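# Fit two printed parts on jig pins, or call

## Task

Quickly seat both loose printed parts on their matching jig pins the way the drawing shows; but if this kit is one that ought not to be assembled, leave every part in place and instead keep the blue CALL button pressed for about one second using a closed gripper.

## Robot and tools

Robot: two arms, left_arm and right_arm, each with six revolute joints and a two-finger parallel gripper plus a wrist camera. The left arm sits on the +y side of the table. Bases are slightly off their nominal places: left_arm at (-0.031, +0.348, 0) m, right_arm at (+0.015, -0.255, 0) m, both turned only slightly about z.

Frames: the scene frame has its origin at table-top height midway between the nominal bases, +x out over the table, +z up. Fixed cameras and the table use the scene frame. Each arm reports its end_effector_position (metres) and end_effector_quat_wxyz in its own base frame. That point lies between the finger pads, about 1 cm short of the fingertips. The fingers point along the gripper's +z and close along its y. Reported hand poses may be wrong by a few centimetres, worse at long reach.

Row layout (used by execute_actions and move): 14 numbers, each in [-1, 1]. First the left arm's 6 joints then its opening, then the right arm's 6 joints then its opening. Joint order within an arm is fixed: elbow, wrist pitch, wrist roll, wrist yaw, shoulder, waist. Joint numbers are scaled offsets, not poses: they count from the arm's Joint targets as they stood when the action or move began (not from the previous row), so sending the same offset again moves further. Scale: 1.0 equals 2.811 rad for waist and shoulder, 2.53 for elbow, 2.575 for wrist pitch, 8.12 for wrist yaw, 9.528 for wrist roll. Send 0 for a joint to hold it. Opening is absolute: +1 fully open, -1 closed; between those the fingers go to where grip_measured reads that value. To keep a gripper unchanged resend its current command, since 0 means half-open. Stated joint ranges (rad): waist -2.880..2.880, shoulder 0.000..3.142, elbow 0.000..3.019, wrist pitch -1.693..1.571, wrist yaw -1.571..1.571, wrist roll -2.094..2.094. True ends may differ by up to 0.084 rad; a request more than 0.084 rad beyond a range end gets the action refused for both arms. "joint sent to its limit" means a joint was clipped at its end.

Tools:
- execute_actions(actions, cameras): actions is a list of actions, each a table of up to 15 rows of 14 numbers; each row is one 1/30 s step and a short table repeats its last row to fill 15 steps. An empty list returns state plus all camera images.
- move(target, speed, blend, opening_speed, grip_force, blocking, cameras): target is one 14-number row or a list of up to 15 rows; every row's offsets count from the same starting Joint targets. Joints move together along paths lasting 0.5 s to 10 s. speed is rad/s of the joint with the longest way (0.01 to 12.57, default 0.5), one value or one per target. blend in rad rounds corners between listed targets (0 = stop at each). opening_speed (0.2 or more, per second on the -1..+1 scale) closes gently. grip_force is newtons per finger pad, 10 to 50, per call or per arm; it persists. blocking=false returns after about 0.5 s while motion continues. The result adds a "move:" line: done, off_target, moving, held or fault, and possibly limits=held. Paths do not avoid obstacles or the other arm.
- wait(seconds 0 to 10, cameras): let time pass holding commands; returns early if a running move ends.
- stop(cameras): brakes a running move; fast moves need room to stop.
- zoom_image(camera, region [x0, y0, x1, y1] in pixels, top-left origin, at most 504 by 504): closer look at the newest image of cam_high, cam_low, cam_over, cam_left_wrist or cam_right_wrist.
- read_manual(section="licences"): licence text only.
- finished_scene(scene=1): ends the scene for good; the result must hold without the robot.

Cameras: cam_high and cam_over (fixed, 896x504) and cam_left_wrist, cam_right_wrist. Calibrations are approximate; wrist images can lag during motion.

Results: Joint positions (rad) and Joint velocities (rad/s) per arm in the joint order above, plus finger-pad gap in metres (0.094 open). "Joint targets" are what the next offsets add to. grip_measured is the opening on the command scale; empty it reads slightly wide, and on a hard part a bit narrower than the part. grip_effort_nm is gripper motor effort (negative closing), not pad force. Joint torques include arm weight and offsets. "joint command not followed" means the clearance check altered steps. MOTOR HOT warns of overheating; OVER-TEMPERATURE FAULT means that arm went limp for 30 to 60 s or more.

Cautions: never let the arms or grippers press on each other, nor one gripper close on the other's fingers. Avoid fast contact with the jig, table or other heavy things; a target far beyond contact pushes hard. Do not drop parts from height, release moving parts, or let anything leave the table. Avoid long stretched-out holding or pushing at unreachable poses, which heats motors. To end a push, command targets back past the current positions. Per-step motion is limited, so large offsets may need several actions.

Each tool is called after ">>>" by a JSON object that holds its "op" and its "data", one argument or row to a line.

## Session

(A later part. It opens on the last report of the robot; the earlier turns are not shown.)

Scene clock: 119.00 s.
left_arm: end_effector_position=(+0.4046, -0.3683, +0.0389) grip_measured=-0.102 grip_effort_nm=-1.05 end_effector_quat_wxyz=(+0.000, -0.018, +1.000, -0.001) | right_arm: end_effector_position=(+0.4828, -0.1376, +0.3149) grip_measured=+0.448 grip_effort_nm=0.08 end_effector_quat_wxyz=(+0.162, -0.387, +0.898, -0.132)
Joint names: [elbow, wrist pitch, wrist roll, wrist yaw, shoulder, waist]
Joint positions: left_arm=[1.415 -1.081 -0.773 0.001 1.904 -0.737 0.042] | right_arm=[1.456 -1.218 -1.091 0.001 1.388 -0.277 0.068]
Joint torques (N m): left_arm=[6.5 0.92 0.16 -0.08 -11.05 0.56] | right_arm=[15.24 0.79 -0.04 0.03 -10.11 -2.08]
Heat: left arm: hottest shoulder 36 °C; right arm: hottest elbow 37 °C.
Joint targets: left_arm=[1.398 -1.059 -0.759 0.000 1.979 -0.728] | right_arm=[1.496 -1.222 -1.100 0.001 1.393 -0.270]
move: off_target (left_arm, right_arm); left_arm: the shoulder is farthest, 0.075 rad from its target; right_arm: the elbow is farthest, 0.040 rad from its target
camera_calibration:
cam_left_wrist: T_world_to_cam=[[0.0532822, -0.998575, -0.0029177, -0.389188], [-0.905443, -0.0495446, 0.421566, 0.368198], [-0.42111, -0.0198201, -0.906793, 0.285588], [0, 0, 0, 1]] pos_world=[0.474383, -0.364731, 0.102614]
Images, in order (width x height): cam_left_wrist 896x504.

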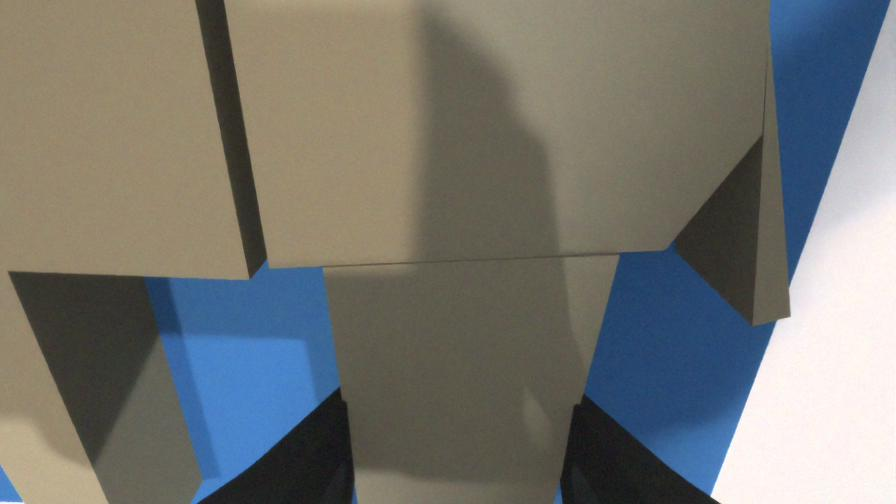

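>>> {"op": "move", "data": {
  "target": [
    [0.022,-0.011,0,0,-0.034,0,-0.5,0,0,0,0,0,0,0.45],
    [0.022,-0.013,0,0,-0.034,-0.006,-0.5,0,0,0,0,0,0,0.45],
    [0.022,-0.013,0,0,-0.034,-0.0008,-0.5,0,0,0,0,0,0,0.45],
    [0,-0.0015,0,0,-0.012,-0.0008,-0.5,0,0,0,0,0,0,0.45]
  ],
  "speed": 0.1,
  "cameras": ["cam_left_wrist"]
}}

>>> {"op": "move", "data": {
  "target": [0,0.001,0,0,0.012,0,-0.5,0,0,0,0,0,0,0.45],
  "speed": 0.08,
  "cameras": ["cam_left_wrist"]
}}

Scene clock: 122.60 s.
left_arm: end_effector_position=(+0.4046, -0.3683, +0.0400) grip_measured=-0.102 grip_effort_nm=-1.05 end_effector_quat_wxyz=(+0.001, -0.018, +1.000, -0.002) | right_arm: end_effector_position=(+0.4828, -0.1376, +0.3149) grip_measured=+0.448 grip_effort_nm=0.08 end_effector_quat_wxyz=(+0.162, -0.387, +0.898, -0.132)
Joint names: [elbow, wrist pitch, wrist roll, wrist yaw, shoulder, waist]
Joint positions: left_arm=[1.414 -1.08 -0.773 0.001 1.901 -0.737 0.042] | right_arm=[1.456 -1.218 -1.091 0.001 1.388 -0.277 0.068]
Joint torques (N m): left_arm=[6.93 0.84 0.17 -0.05 -13.04 0.5] | right_arm=[15.27 0.79 -0.04 0.03 -10.23 -2.14]
Heat: left arm: hottest shoulder 36 °C; right arm: hottest elbow 38 °C.
Joint targets: left_arm=[1.398 -1.063 -0.759 0.000 1.945 -0.731] | right_arm=[1.496 -1.222 -1.100 0.001 1.393 -0.270]
move: off_target (left_arm, right_arm); left_arm: the shoulder is farthest, 0.044 rad from its target; right_arm: the elbow is farthest, 0.040 rad from its target
camera_calibration:
cam_left_wrist: T_world_to_cam=[[0.0532953, -0.998578, -0.000936835, -0.389294], [-0.906275, -0.0487629, 0.419866, 0.368506], [-0.419315, -0.0215279, -0.907585, 0.285154], [0, 0, 0, 1]] pos_world=[0.474285, -0.364633, 0.103713]
Images, in order (width x height): cam_left_wrist 896x504.

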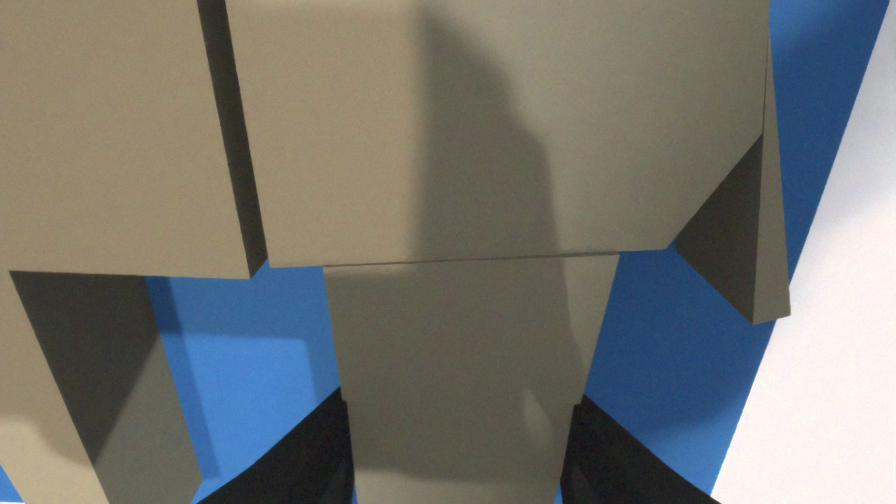

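Scene clock: 123.30 s.
left_arm: end_effector_position=(+0.4045, -0.3682, +0.0389) grip_measured=-0.102 grip_effort_nm=-1.05 end_effector_quat_wxyz=(+0.000, -0.018, +1.000, -0.001) | right_arm: end_effector_position=(+0.4828, -0.1376, +0.3149) grip_measured=+0.448 grip_effort_nm=0.08 end_effector_quat_wxyz=(+0.162, -0.387, +0.898, -0.132)
Joint names: [elbow, wrist pitch, wrist roll, wrist yaw, shoulder, waist]
Joint positions: left_arm=[1.414 -1.08 -0.773 0.001 1.903 -0.737 0.042] | right_arm=[1.456 -1.218 -1.091 0.001 1.388 -0.277 0.068]
Joint torques (N m): left_arm=[6.89 1.09 0.11 -0.13 -10.34 0.67] | right_arm=[15.27 0.79 -0.04 0.02 -10.23 -2.26]
Heat: left arm: hottest shoulder 36 °C; right arm: hottest elbow 38 °C.
Joint targets: left_arm=[1.398 -1.061 -0.759 0.000 1.979 -0.731] | right_arm=[1.496 -1.222 -1.100 0.001 1.393 -0.270]
move: off_target (left_arm, right_arm); left_arm: the shoulder is farthest, 0.076 rad from its target; right_arm: the elbow is farthest, 0.040 rad from its target
camera_calibration:
cam_left_wrist: T_world_to_cam=[[0.0532297, -0.99858, -0.00230994, -0.389122], [-0.905674, -0.0492514, 0.421105, 0.368376], [-0.420621, -0.0203233, -0.907009, 0.285154], [0, 0, 0, 1]] pos_world=[0.474283, -0.364631, 0.102614]
Images, in order (width x height): cam_left_wrist 896x504.

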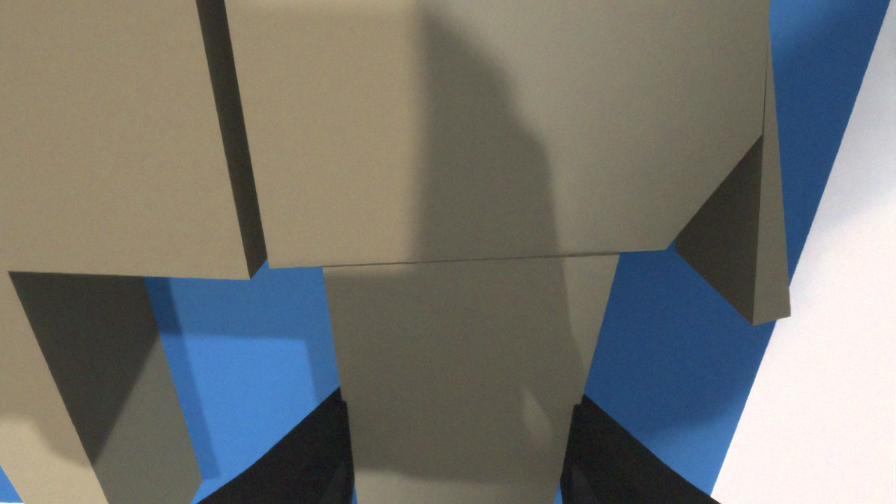

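>>> {"op": "move", "data": {
  "target": [
    [0.005,-0.002,0,0,-0.035,0,-0.5,0,0,0,0,0,0,0.45],
    [0.06,-0.12,0,0,-0.0815,0,-0.5,0,0,0,0,0,0,0.45],
    [-0.3542,0.8004,0,0,-0.4529,0,-0.5,0,0,0,0,0,0,0.45]
  ],
  "speed": [0.15,0.3,1.0],
  "blend": [0,0.08,0],
  "cameras": ["cam_over","cam_high"]
}}

>>> {"op": "zoom_image", "data": {
  "camera": "cam_over",
  "region": [210, 210, 560, 490]
}}

Scene clock: 130.77 s.
left_arm: end_effector_position=(+0.2451, -0.2235, +0.5204) grip_measured=-0.102 grip_effort_nm=-1.05 end_effector_quat_wxyz=(+0.670, -0.006, +0.392, -0.631) | right_arm: end_effector_position=(+0.4828, -0.1376, +0.3149) grip_measured=+0.448 grip_effort_nm=0.08 end_effector_quat_wxyz=(+0.162, -0.387, +0.898, -0.132)
Joint names: [elbow, wrist pitch, wrist roll, wrist yaw, shoulder, waist]
Joint positions: left_arm=[0.499 0.978 -0.773 0.001 0.711 -0.737 0.042] | right_arm=[1.456 -1.218 -1.091 0.001 1.388 -0.277 0.068]
Joint torques (N m): left_arm=[9.96 1.8 0.11 0 -0.5 0.85] | right_arm=[15.24 0.73 -0.05 0.03 -10.17 -2.14]
Heat: left arm: hottest shoulder 36 °C; right arm: hottest elbow 38 °C.
Joint targets: left_arm=[0.502 1.000 -0.759 0.000 0.706 -0.731] | right_arm=[1.496 -1.222 -1.100 0.001 1.393 -0.270]
move: off_target (right_arm); right_arm: the elbow is farthest, 0.040 rad from its target
Images, in order (width x height): cam_high 896x504, cam_over 896x504.

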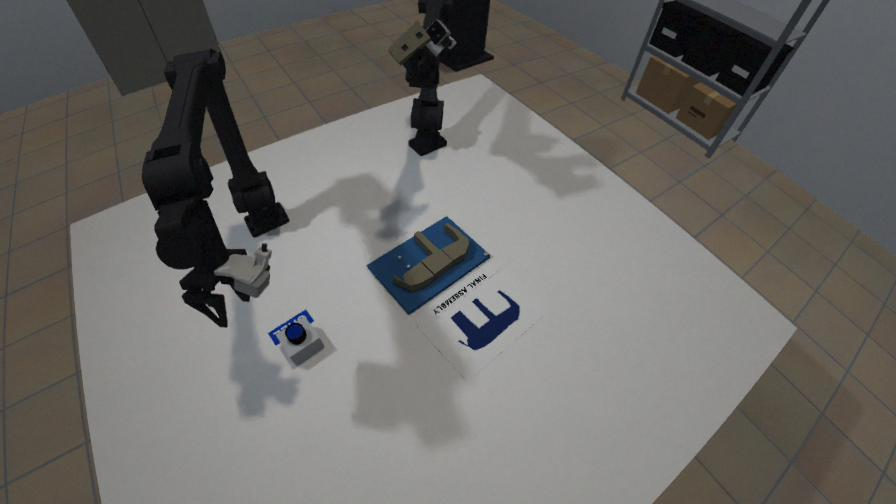

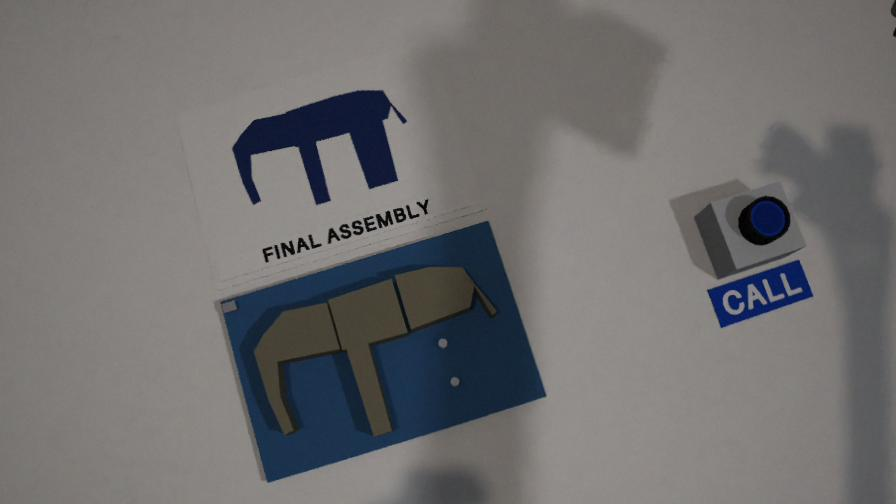

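Scaled by 1.440.

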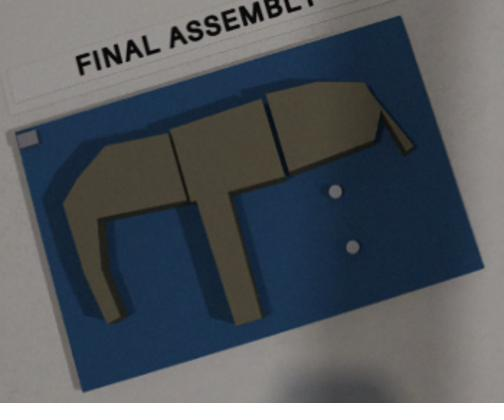

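>>> {"op": "zoom_image", "data": {
  "camera": "cam_high",
  "region": [380, 10, 470, 80]
}}

>>> {"op": "zoom_image", "data": {
  "camera": "cam_over",
  "region": [310, 240, 510, 400]
}}

Scaled by 5.600.

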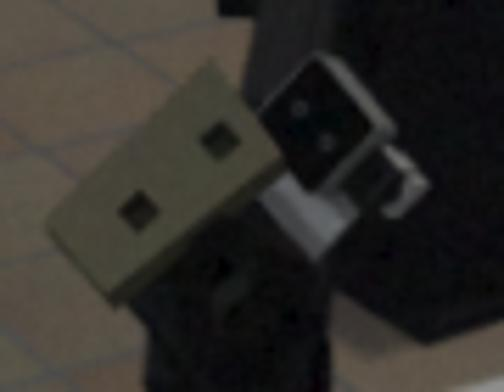

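Scaled by 2.520.

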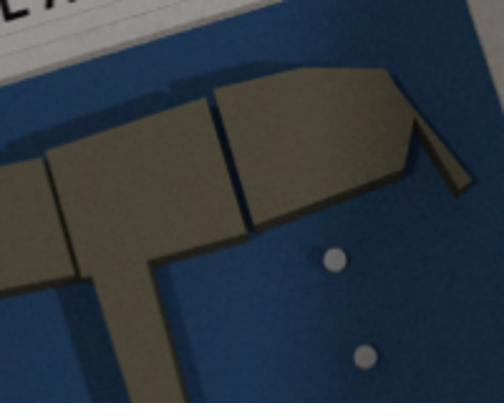

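>>> {"op": "move", "data": {
  "target": [
    [0.4142,-0.9204,0.001,0,0.3714,-0.0157,-0.5,0,0,0,0,0,0,0.45],
    [0.4024,-0.8571,0.001,0,0.402,-0.0157,-0.5,0,0,0,0,0,0,0.45],
    [0.4024,-0.8571,0.001,0,0.402,-0.0021,-0.5,0,0,0,0,0,0,0.45],
    [0.3565,-0.8079,0.001,0,0.4226,-0.0021,-0.5,0,0,0,0,0,0,0.45]
  ],
  "speed": [1.0,0.3,0.15,0.12],
  "blend": [0.05,0,0,0],
  "cameras": ["cam_left_wrist"]
}}

Scene clock: 142.70 s.
left_arm: end_effector_position=(+0.3992, -0.3645, +0.0445) grip_measured=-0.102 grip_effort_nm=-1.05 end_effector_quat_wxyz=(-0.002, -0.012, +1.000, +0.001) | right_arm: end_effector_position=(+0.4828, -0.1376, +0.3149) grip_measured=+0.448 grip_effort_nm=0.08 end_effector_quat_wxyz=(+0.162, -0.387, +0.898, -0.132)
Joint names: [elbow, wrist pitch, wrist roll, wrist yaw, shoulder, waist]
Joint positions: left_arm=[1.402 -1.092 -0.764 0.001 1.884 -0.739 0.042] | right_arm=[1.456 -1.218 -1.091 0.001 1.388 -0.277 0.068]
Joint torques (N m): left_arm=[8.32 0.66 0.14 -0.12 -15.15 0.56] | right_arm=[15.24 0.8 -0.04 0.03 -10.23 -2.08]
Heat: left arm: hottest shoulder 36 °C; right arm: hottest elbow 39 °C.
Joint targets: left_arm=[1.403 -1.080 -0.749 0.000 1.894 -0.737] | right_arm=[1.496 -1.222 -1.100 0.001 1.393 -0.270]
move: off_target (right_arm); right_arm: the elbow is farthest, 0.040 rad from its target
camera_calibration:
cam_left_wrist: T_world_to_cam=[[0.0425907, -0.999072, -0.00640211, -0.380873], [-0.904362, -0.0412751, 0.424766, 0.36361], [-0.424636, -0.0123013, -0.90528, 0.292508], [0, 0, 0, 1]] pos_world=[0.469266, -0.361914, 0.107914]
Images, in order (width x height): cam_left_wrist 896x504.

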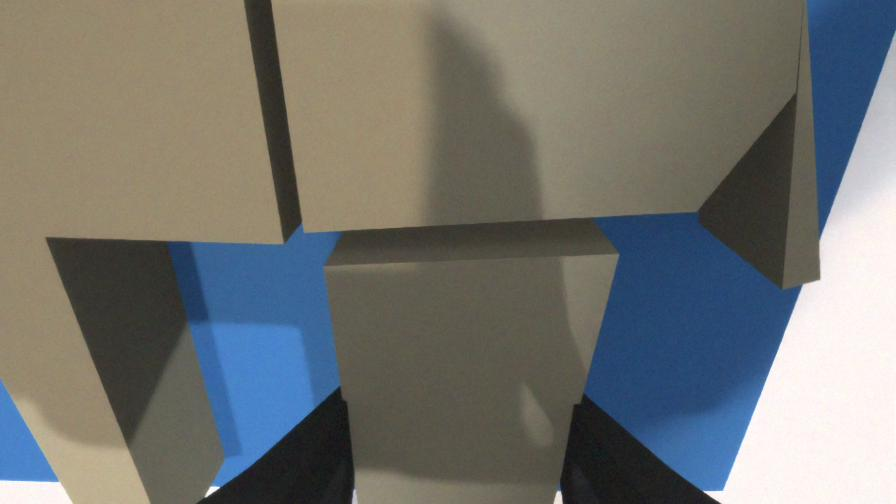

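>>> {"op": "move", "data": {
  "target": [
    [0.006,-0.003,0,0,-0.002,-0.0135,-0.5,0,0,0,0,0,0,0.45],
    [0,0.0017,0,0,0,-0.002,-0.5,0,0,0,0,0,0,0.45]
  ],
  "speed": 0.15,
  "cameras": ["cam_left_wrist"]
}}

Scene clock: 145.07 s.
left_arm: end_effector_position=(+0.3981, -0.3674, +0.0445) grip_measured=-0.102 grip_effort_nm=-1.05 end_effector_quat_wxyz=(+0.000, -0.010, +1.000, -0.001) | right_arm: end_effector_position=(+0.4828, -0.1376, +0.3149) grip_measured=+0.448 grip_effort_nm=0.08 end_effector_quat_wxyz=(+0.162, -0.387, +0.898, -0.132)
Joint names: [elbow, wrist pitch, wrist roll, wrist yaw, shoulder, waist]
Joint positions: left_arm=[1.402 -1.088 -0.764 0.001 1.884 -0.744 0.042] | right_arm=[1.456 -1.218 -1.091 0.001 1.388 -0.277 0.068]
Joint torques (N m): left_arm=[8.29 0.79 0.16 -0.07 -15.62 0.26] | right_arm=[15.24 0.77 -0.04 0.03 -10.17 -2.2]
Heat: left arm: hottest shoulder 35 °C; right arm: hottest elbow 39 °C.
Joint targets: left_arm=[1.403 -1.076 -0.750 0.000 1.894 -0.742] | right_arm=[1.496 -1.222 -1.100 0.001 1.393 -0.270]
move: off_target (right_arm); right_arm: the elbow is farthest, 0.040 rad from its target
camera_calibration:
cam_left_wrist: T_world_to_cam=[[0.0372303, -0.999302, -0.00313556, -0.381838], [-0.906033, -0.0350788, 0.421751, 0.365589], [-0.421566, -0.012861, -0.906706, 0.29061], [0, 0, 0, 1]] pos_world=[0.467963, -0.365009, 0.108114]
Images, in order (width x height): cam_left_wrist 896x504.

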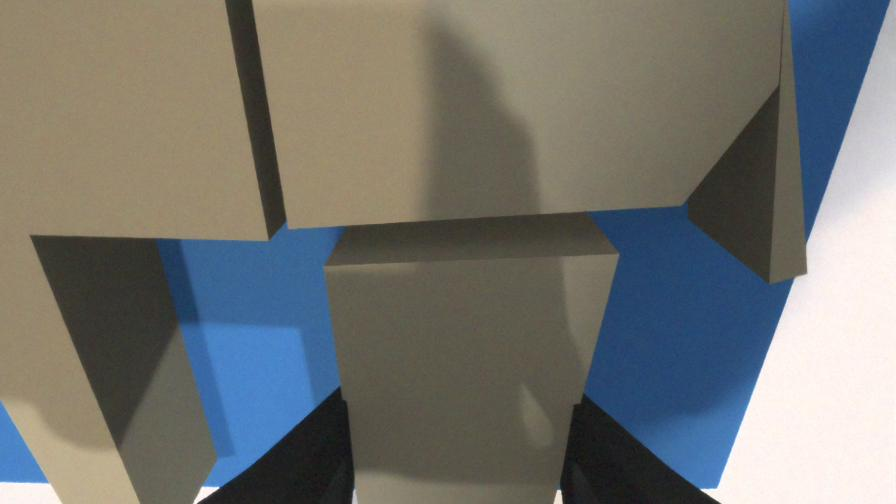

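>>> {"op": "move", "data": {
  "target": [
    [-0.003,0.0045,0,0,0.008,0,-0.5,0,0,0,0,0,0,0.45],
    [-0.004,0.0065,0,0,0.02,0,-0.5,0,0,0,0,0,0,0.45]
  ],
  "speed": 0.06,
  "cameras": ["cam_left_wrist"]
}}

Scene clock: 149.43 s.
left_arm: end_effector_position=(+0.3980, -0.3674, +0.0295) grip_measured=-0.102 grip_effort_nm=-1.05 end_effector_quat_wxyz=(-0.005, -0.010, +1.000, +0.004) | right_arm: end_effector_position=(+0.4828, -0.1376, +0.3149) grip_measured=+0.448 grip_effort_nm=0.08 end_effector_quat_wxyz=(+0.162, -0.387, +0.898, -0.132)
Joint names: [elbow, wrist pitch, wrist roll, wrist yaw, shoulder, waist]
Joint positions: left_arm=[1.398 -1.072 -0.764 0.001 1.911 -0.744 0.042] | right_arm=[1.456 -1.218 -1.091 0.001 1.388 -0.277 0.068]
Joint torques (N m): left_arm=[7.64 0.66 0.14 -0.08 -13.04 0.32] | right_arm=[15.25 0.76 -0.04 0.03 -10.29 -2.2]
Heat: left arm: hottest shoulder 35 °C; right arm: hottest elbow 39 °C.
Joint targets: left_arm=[1.393 -1.059 -0.750 0.000 1.950 -0.742] | right_arm=[1.496 -1.222 -1.100 0.001 1.393 -0.270]
move: off_target (left_arm, right_arm); left_arm: the shoulder is farthest, 0.039 rad from its target; right_arm: the elbow is farthest, 0.040 rad from its target
camera_calibration:
cam_left_wrist: T_world_to_cam=[[0.0371922, -0.999225, -0.0128535, -0.381456], [-0.901725, -0.0391014, 0.430538, 0.368426], [-0.430707, -0.00442233, -0.902481, 0.283596], [0, 0, 0, 1]] pos_world=[0.468553, -0.3655, 0.092416]
Images, in order (width x height): cam_left_wrist 896x504.

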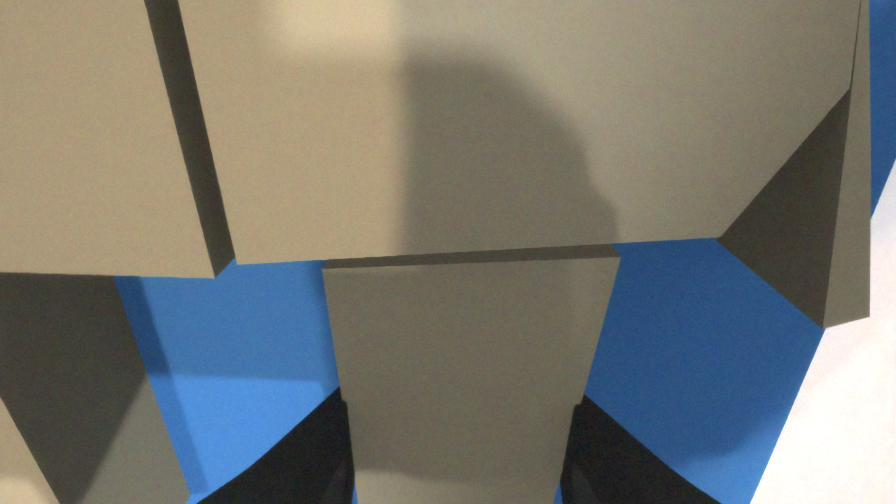

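>>> {"op": "move", "data": {
  "target": [
    [0,0,0,0,-0.0107,0,-0.5,0,0,0,0,0,0,0.45],
    [0,0,0,0,-0.0107,0,0.25,0,0,0,0,0,0,0.45],
    [0.0364,-0.0334,0,0,-0.032,0,0.25,0,0,0,0,0,0,0.45],
    [0.0502,-0.0586,0,0,-0.06,0,0.25,0,0,0,0,0,0,0.45],
    [0.0502,-0.0586,0,0,-0.1,0.28,0.25,0,0,0,0,0,0,0.45]
  ],
  "blend": [0,0,0.02,0.03,0],
  "speed": [0.1,0.2,0.12,0.4,1.0],
  "opening_speed": 0.7,
  "cameras": ["cam_over","cam_high"]
}}

>>> {"op": "zoom_image", "data": {
  "camera": "cam_over",
  "region": [210, 210, 560, 490]
}}

>>> {"op": "zoom_image", "data": {
  "camera": "cam_high",
  "region": [350, 200, 510, 320]
}}

Scene clock: 154.87 s.
left_arm: end_effector_position=(+0.5468, +0.0259, +0.1779) grip_measured=+0.249 grip_effort_nm=0.06 end_effector_quat_wxyz=(+0.079, -0.393, +0.916, -0.029) | right_arm: end_effector_position=(+0.4828, -0.1376, +0.3149) grip_measured=+0.448 grip_effort_nm=0.08 end_effector_quat_wxyz=(+0.162, -0.387, +0.898, -0.132)
Joint names: [elbow, wrist pitch, wrist roll, wrist yaw, shoulder, waist]
Joint positions: left_arm=[1.48 -1.2 -0.762 0 1.683 0.048 0.059] | right_arm=[1.456 -1.218 -1.091 0.001 1.388 -0.277 0.068]
Joint torques (N m): left_arm=[12.97 -0.03 0.1 -0.05 -15.62 -0.15] | right_arm=[15.27 0.75 -0.04 0.03 -10.23 -2.2]
Heat: left arm: hottest shoulder 36 °C; right arm: hottest elbow 39 °C.
Joint targets: left_arm=[1.520 -1.210 -0.749 0.000 1.669 0.045] | right_arm=[1.496 -1.222 -1.100 0.001 1.393 -0.270]
move: off_target (left_arm, right_arm); left_arm: the elbow is farthest, 0.040 rad from its target; right_arm: the elbow is farthest, 0.040 rad from its target
Images, in order (width x height): cam_high 896x504, cam_over 896x504.

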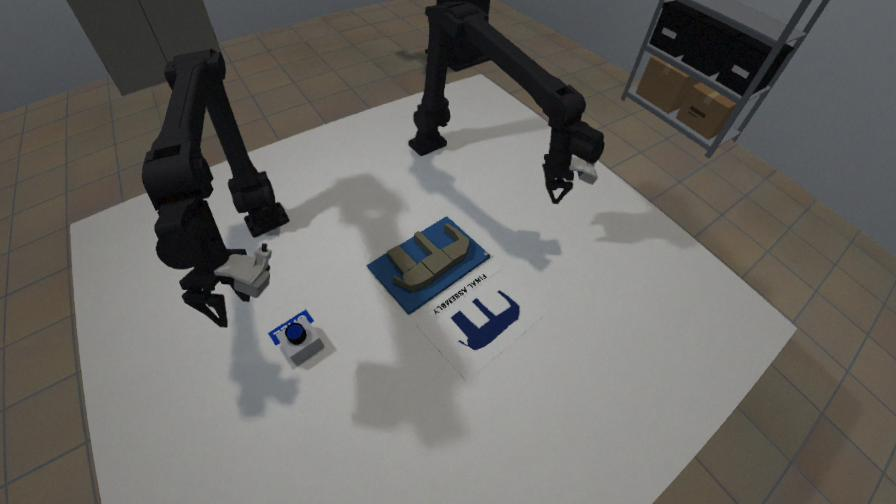

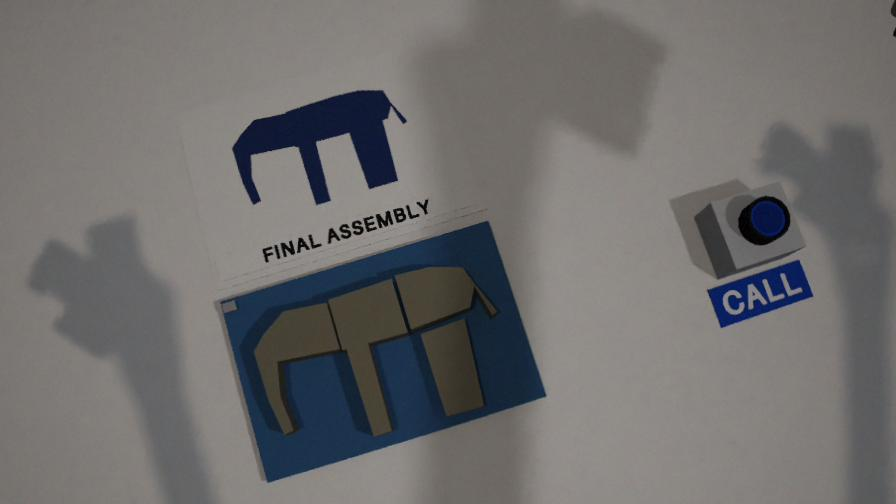

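Scaled by 1.440.

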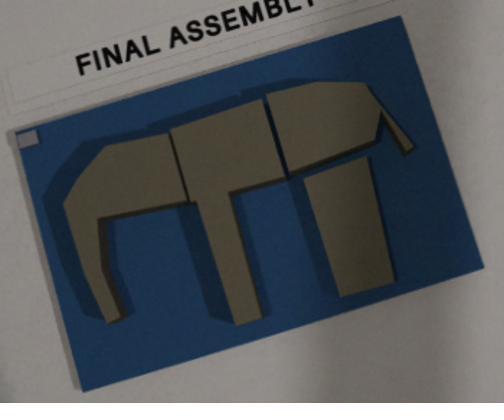

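Scaled by 3.150.

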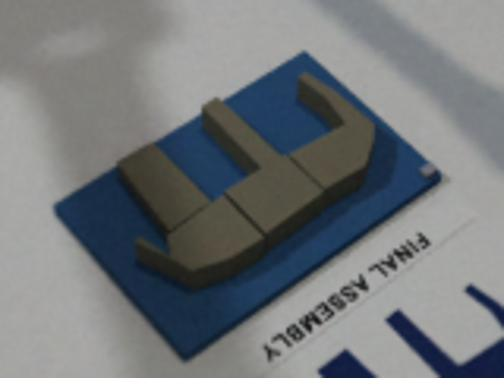

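>>> {"op": "finished_scene", "data": {

}}

The scene is finished: the task was done.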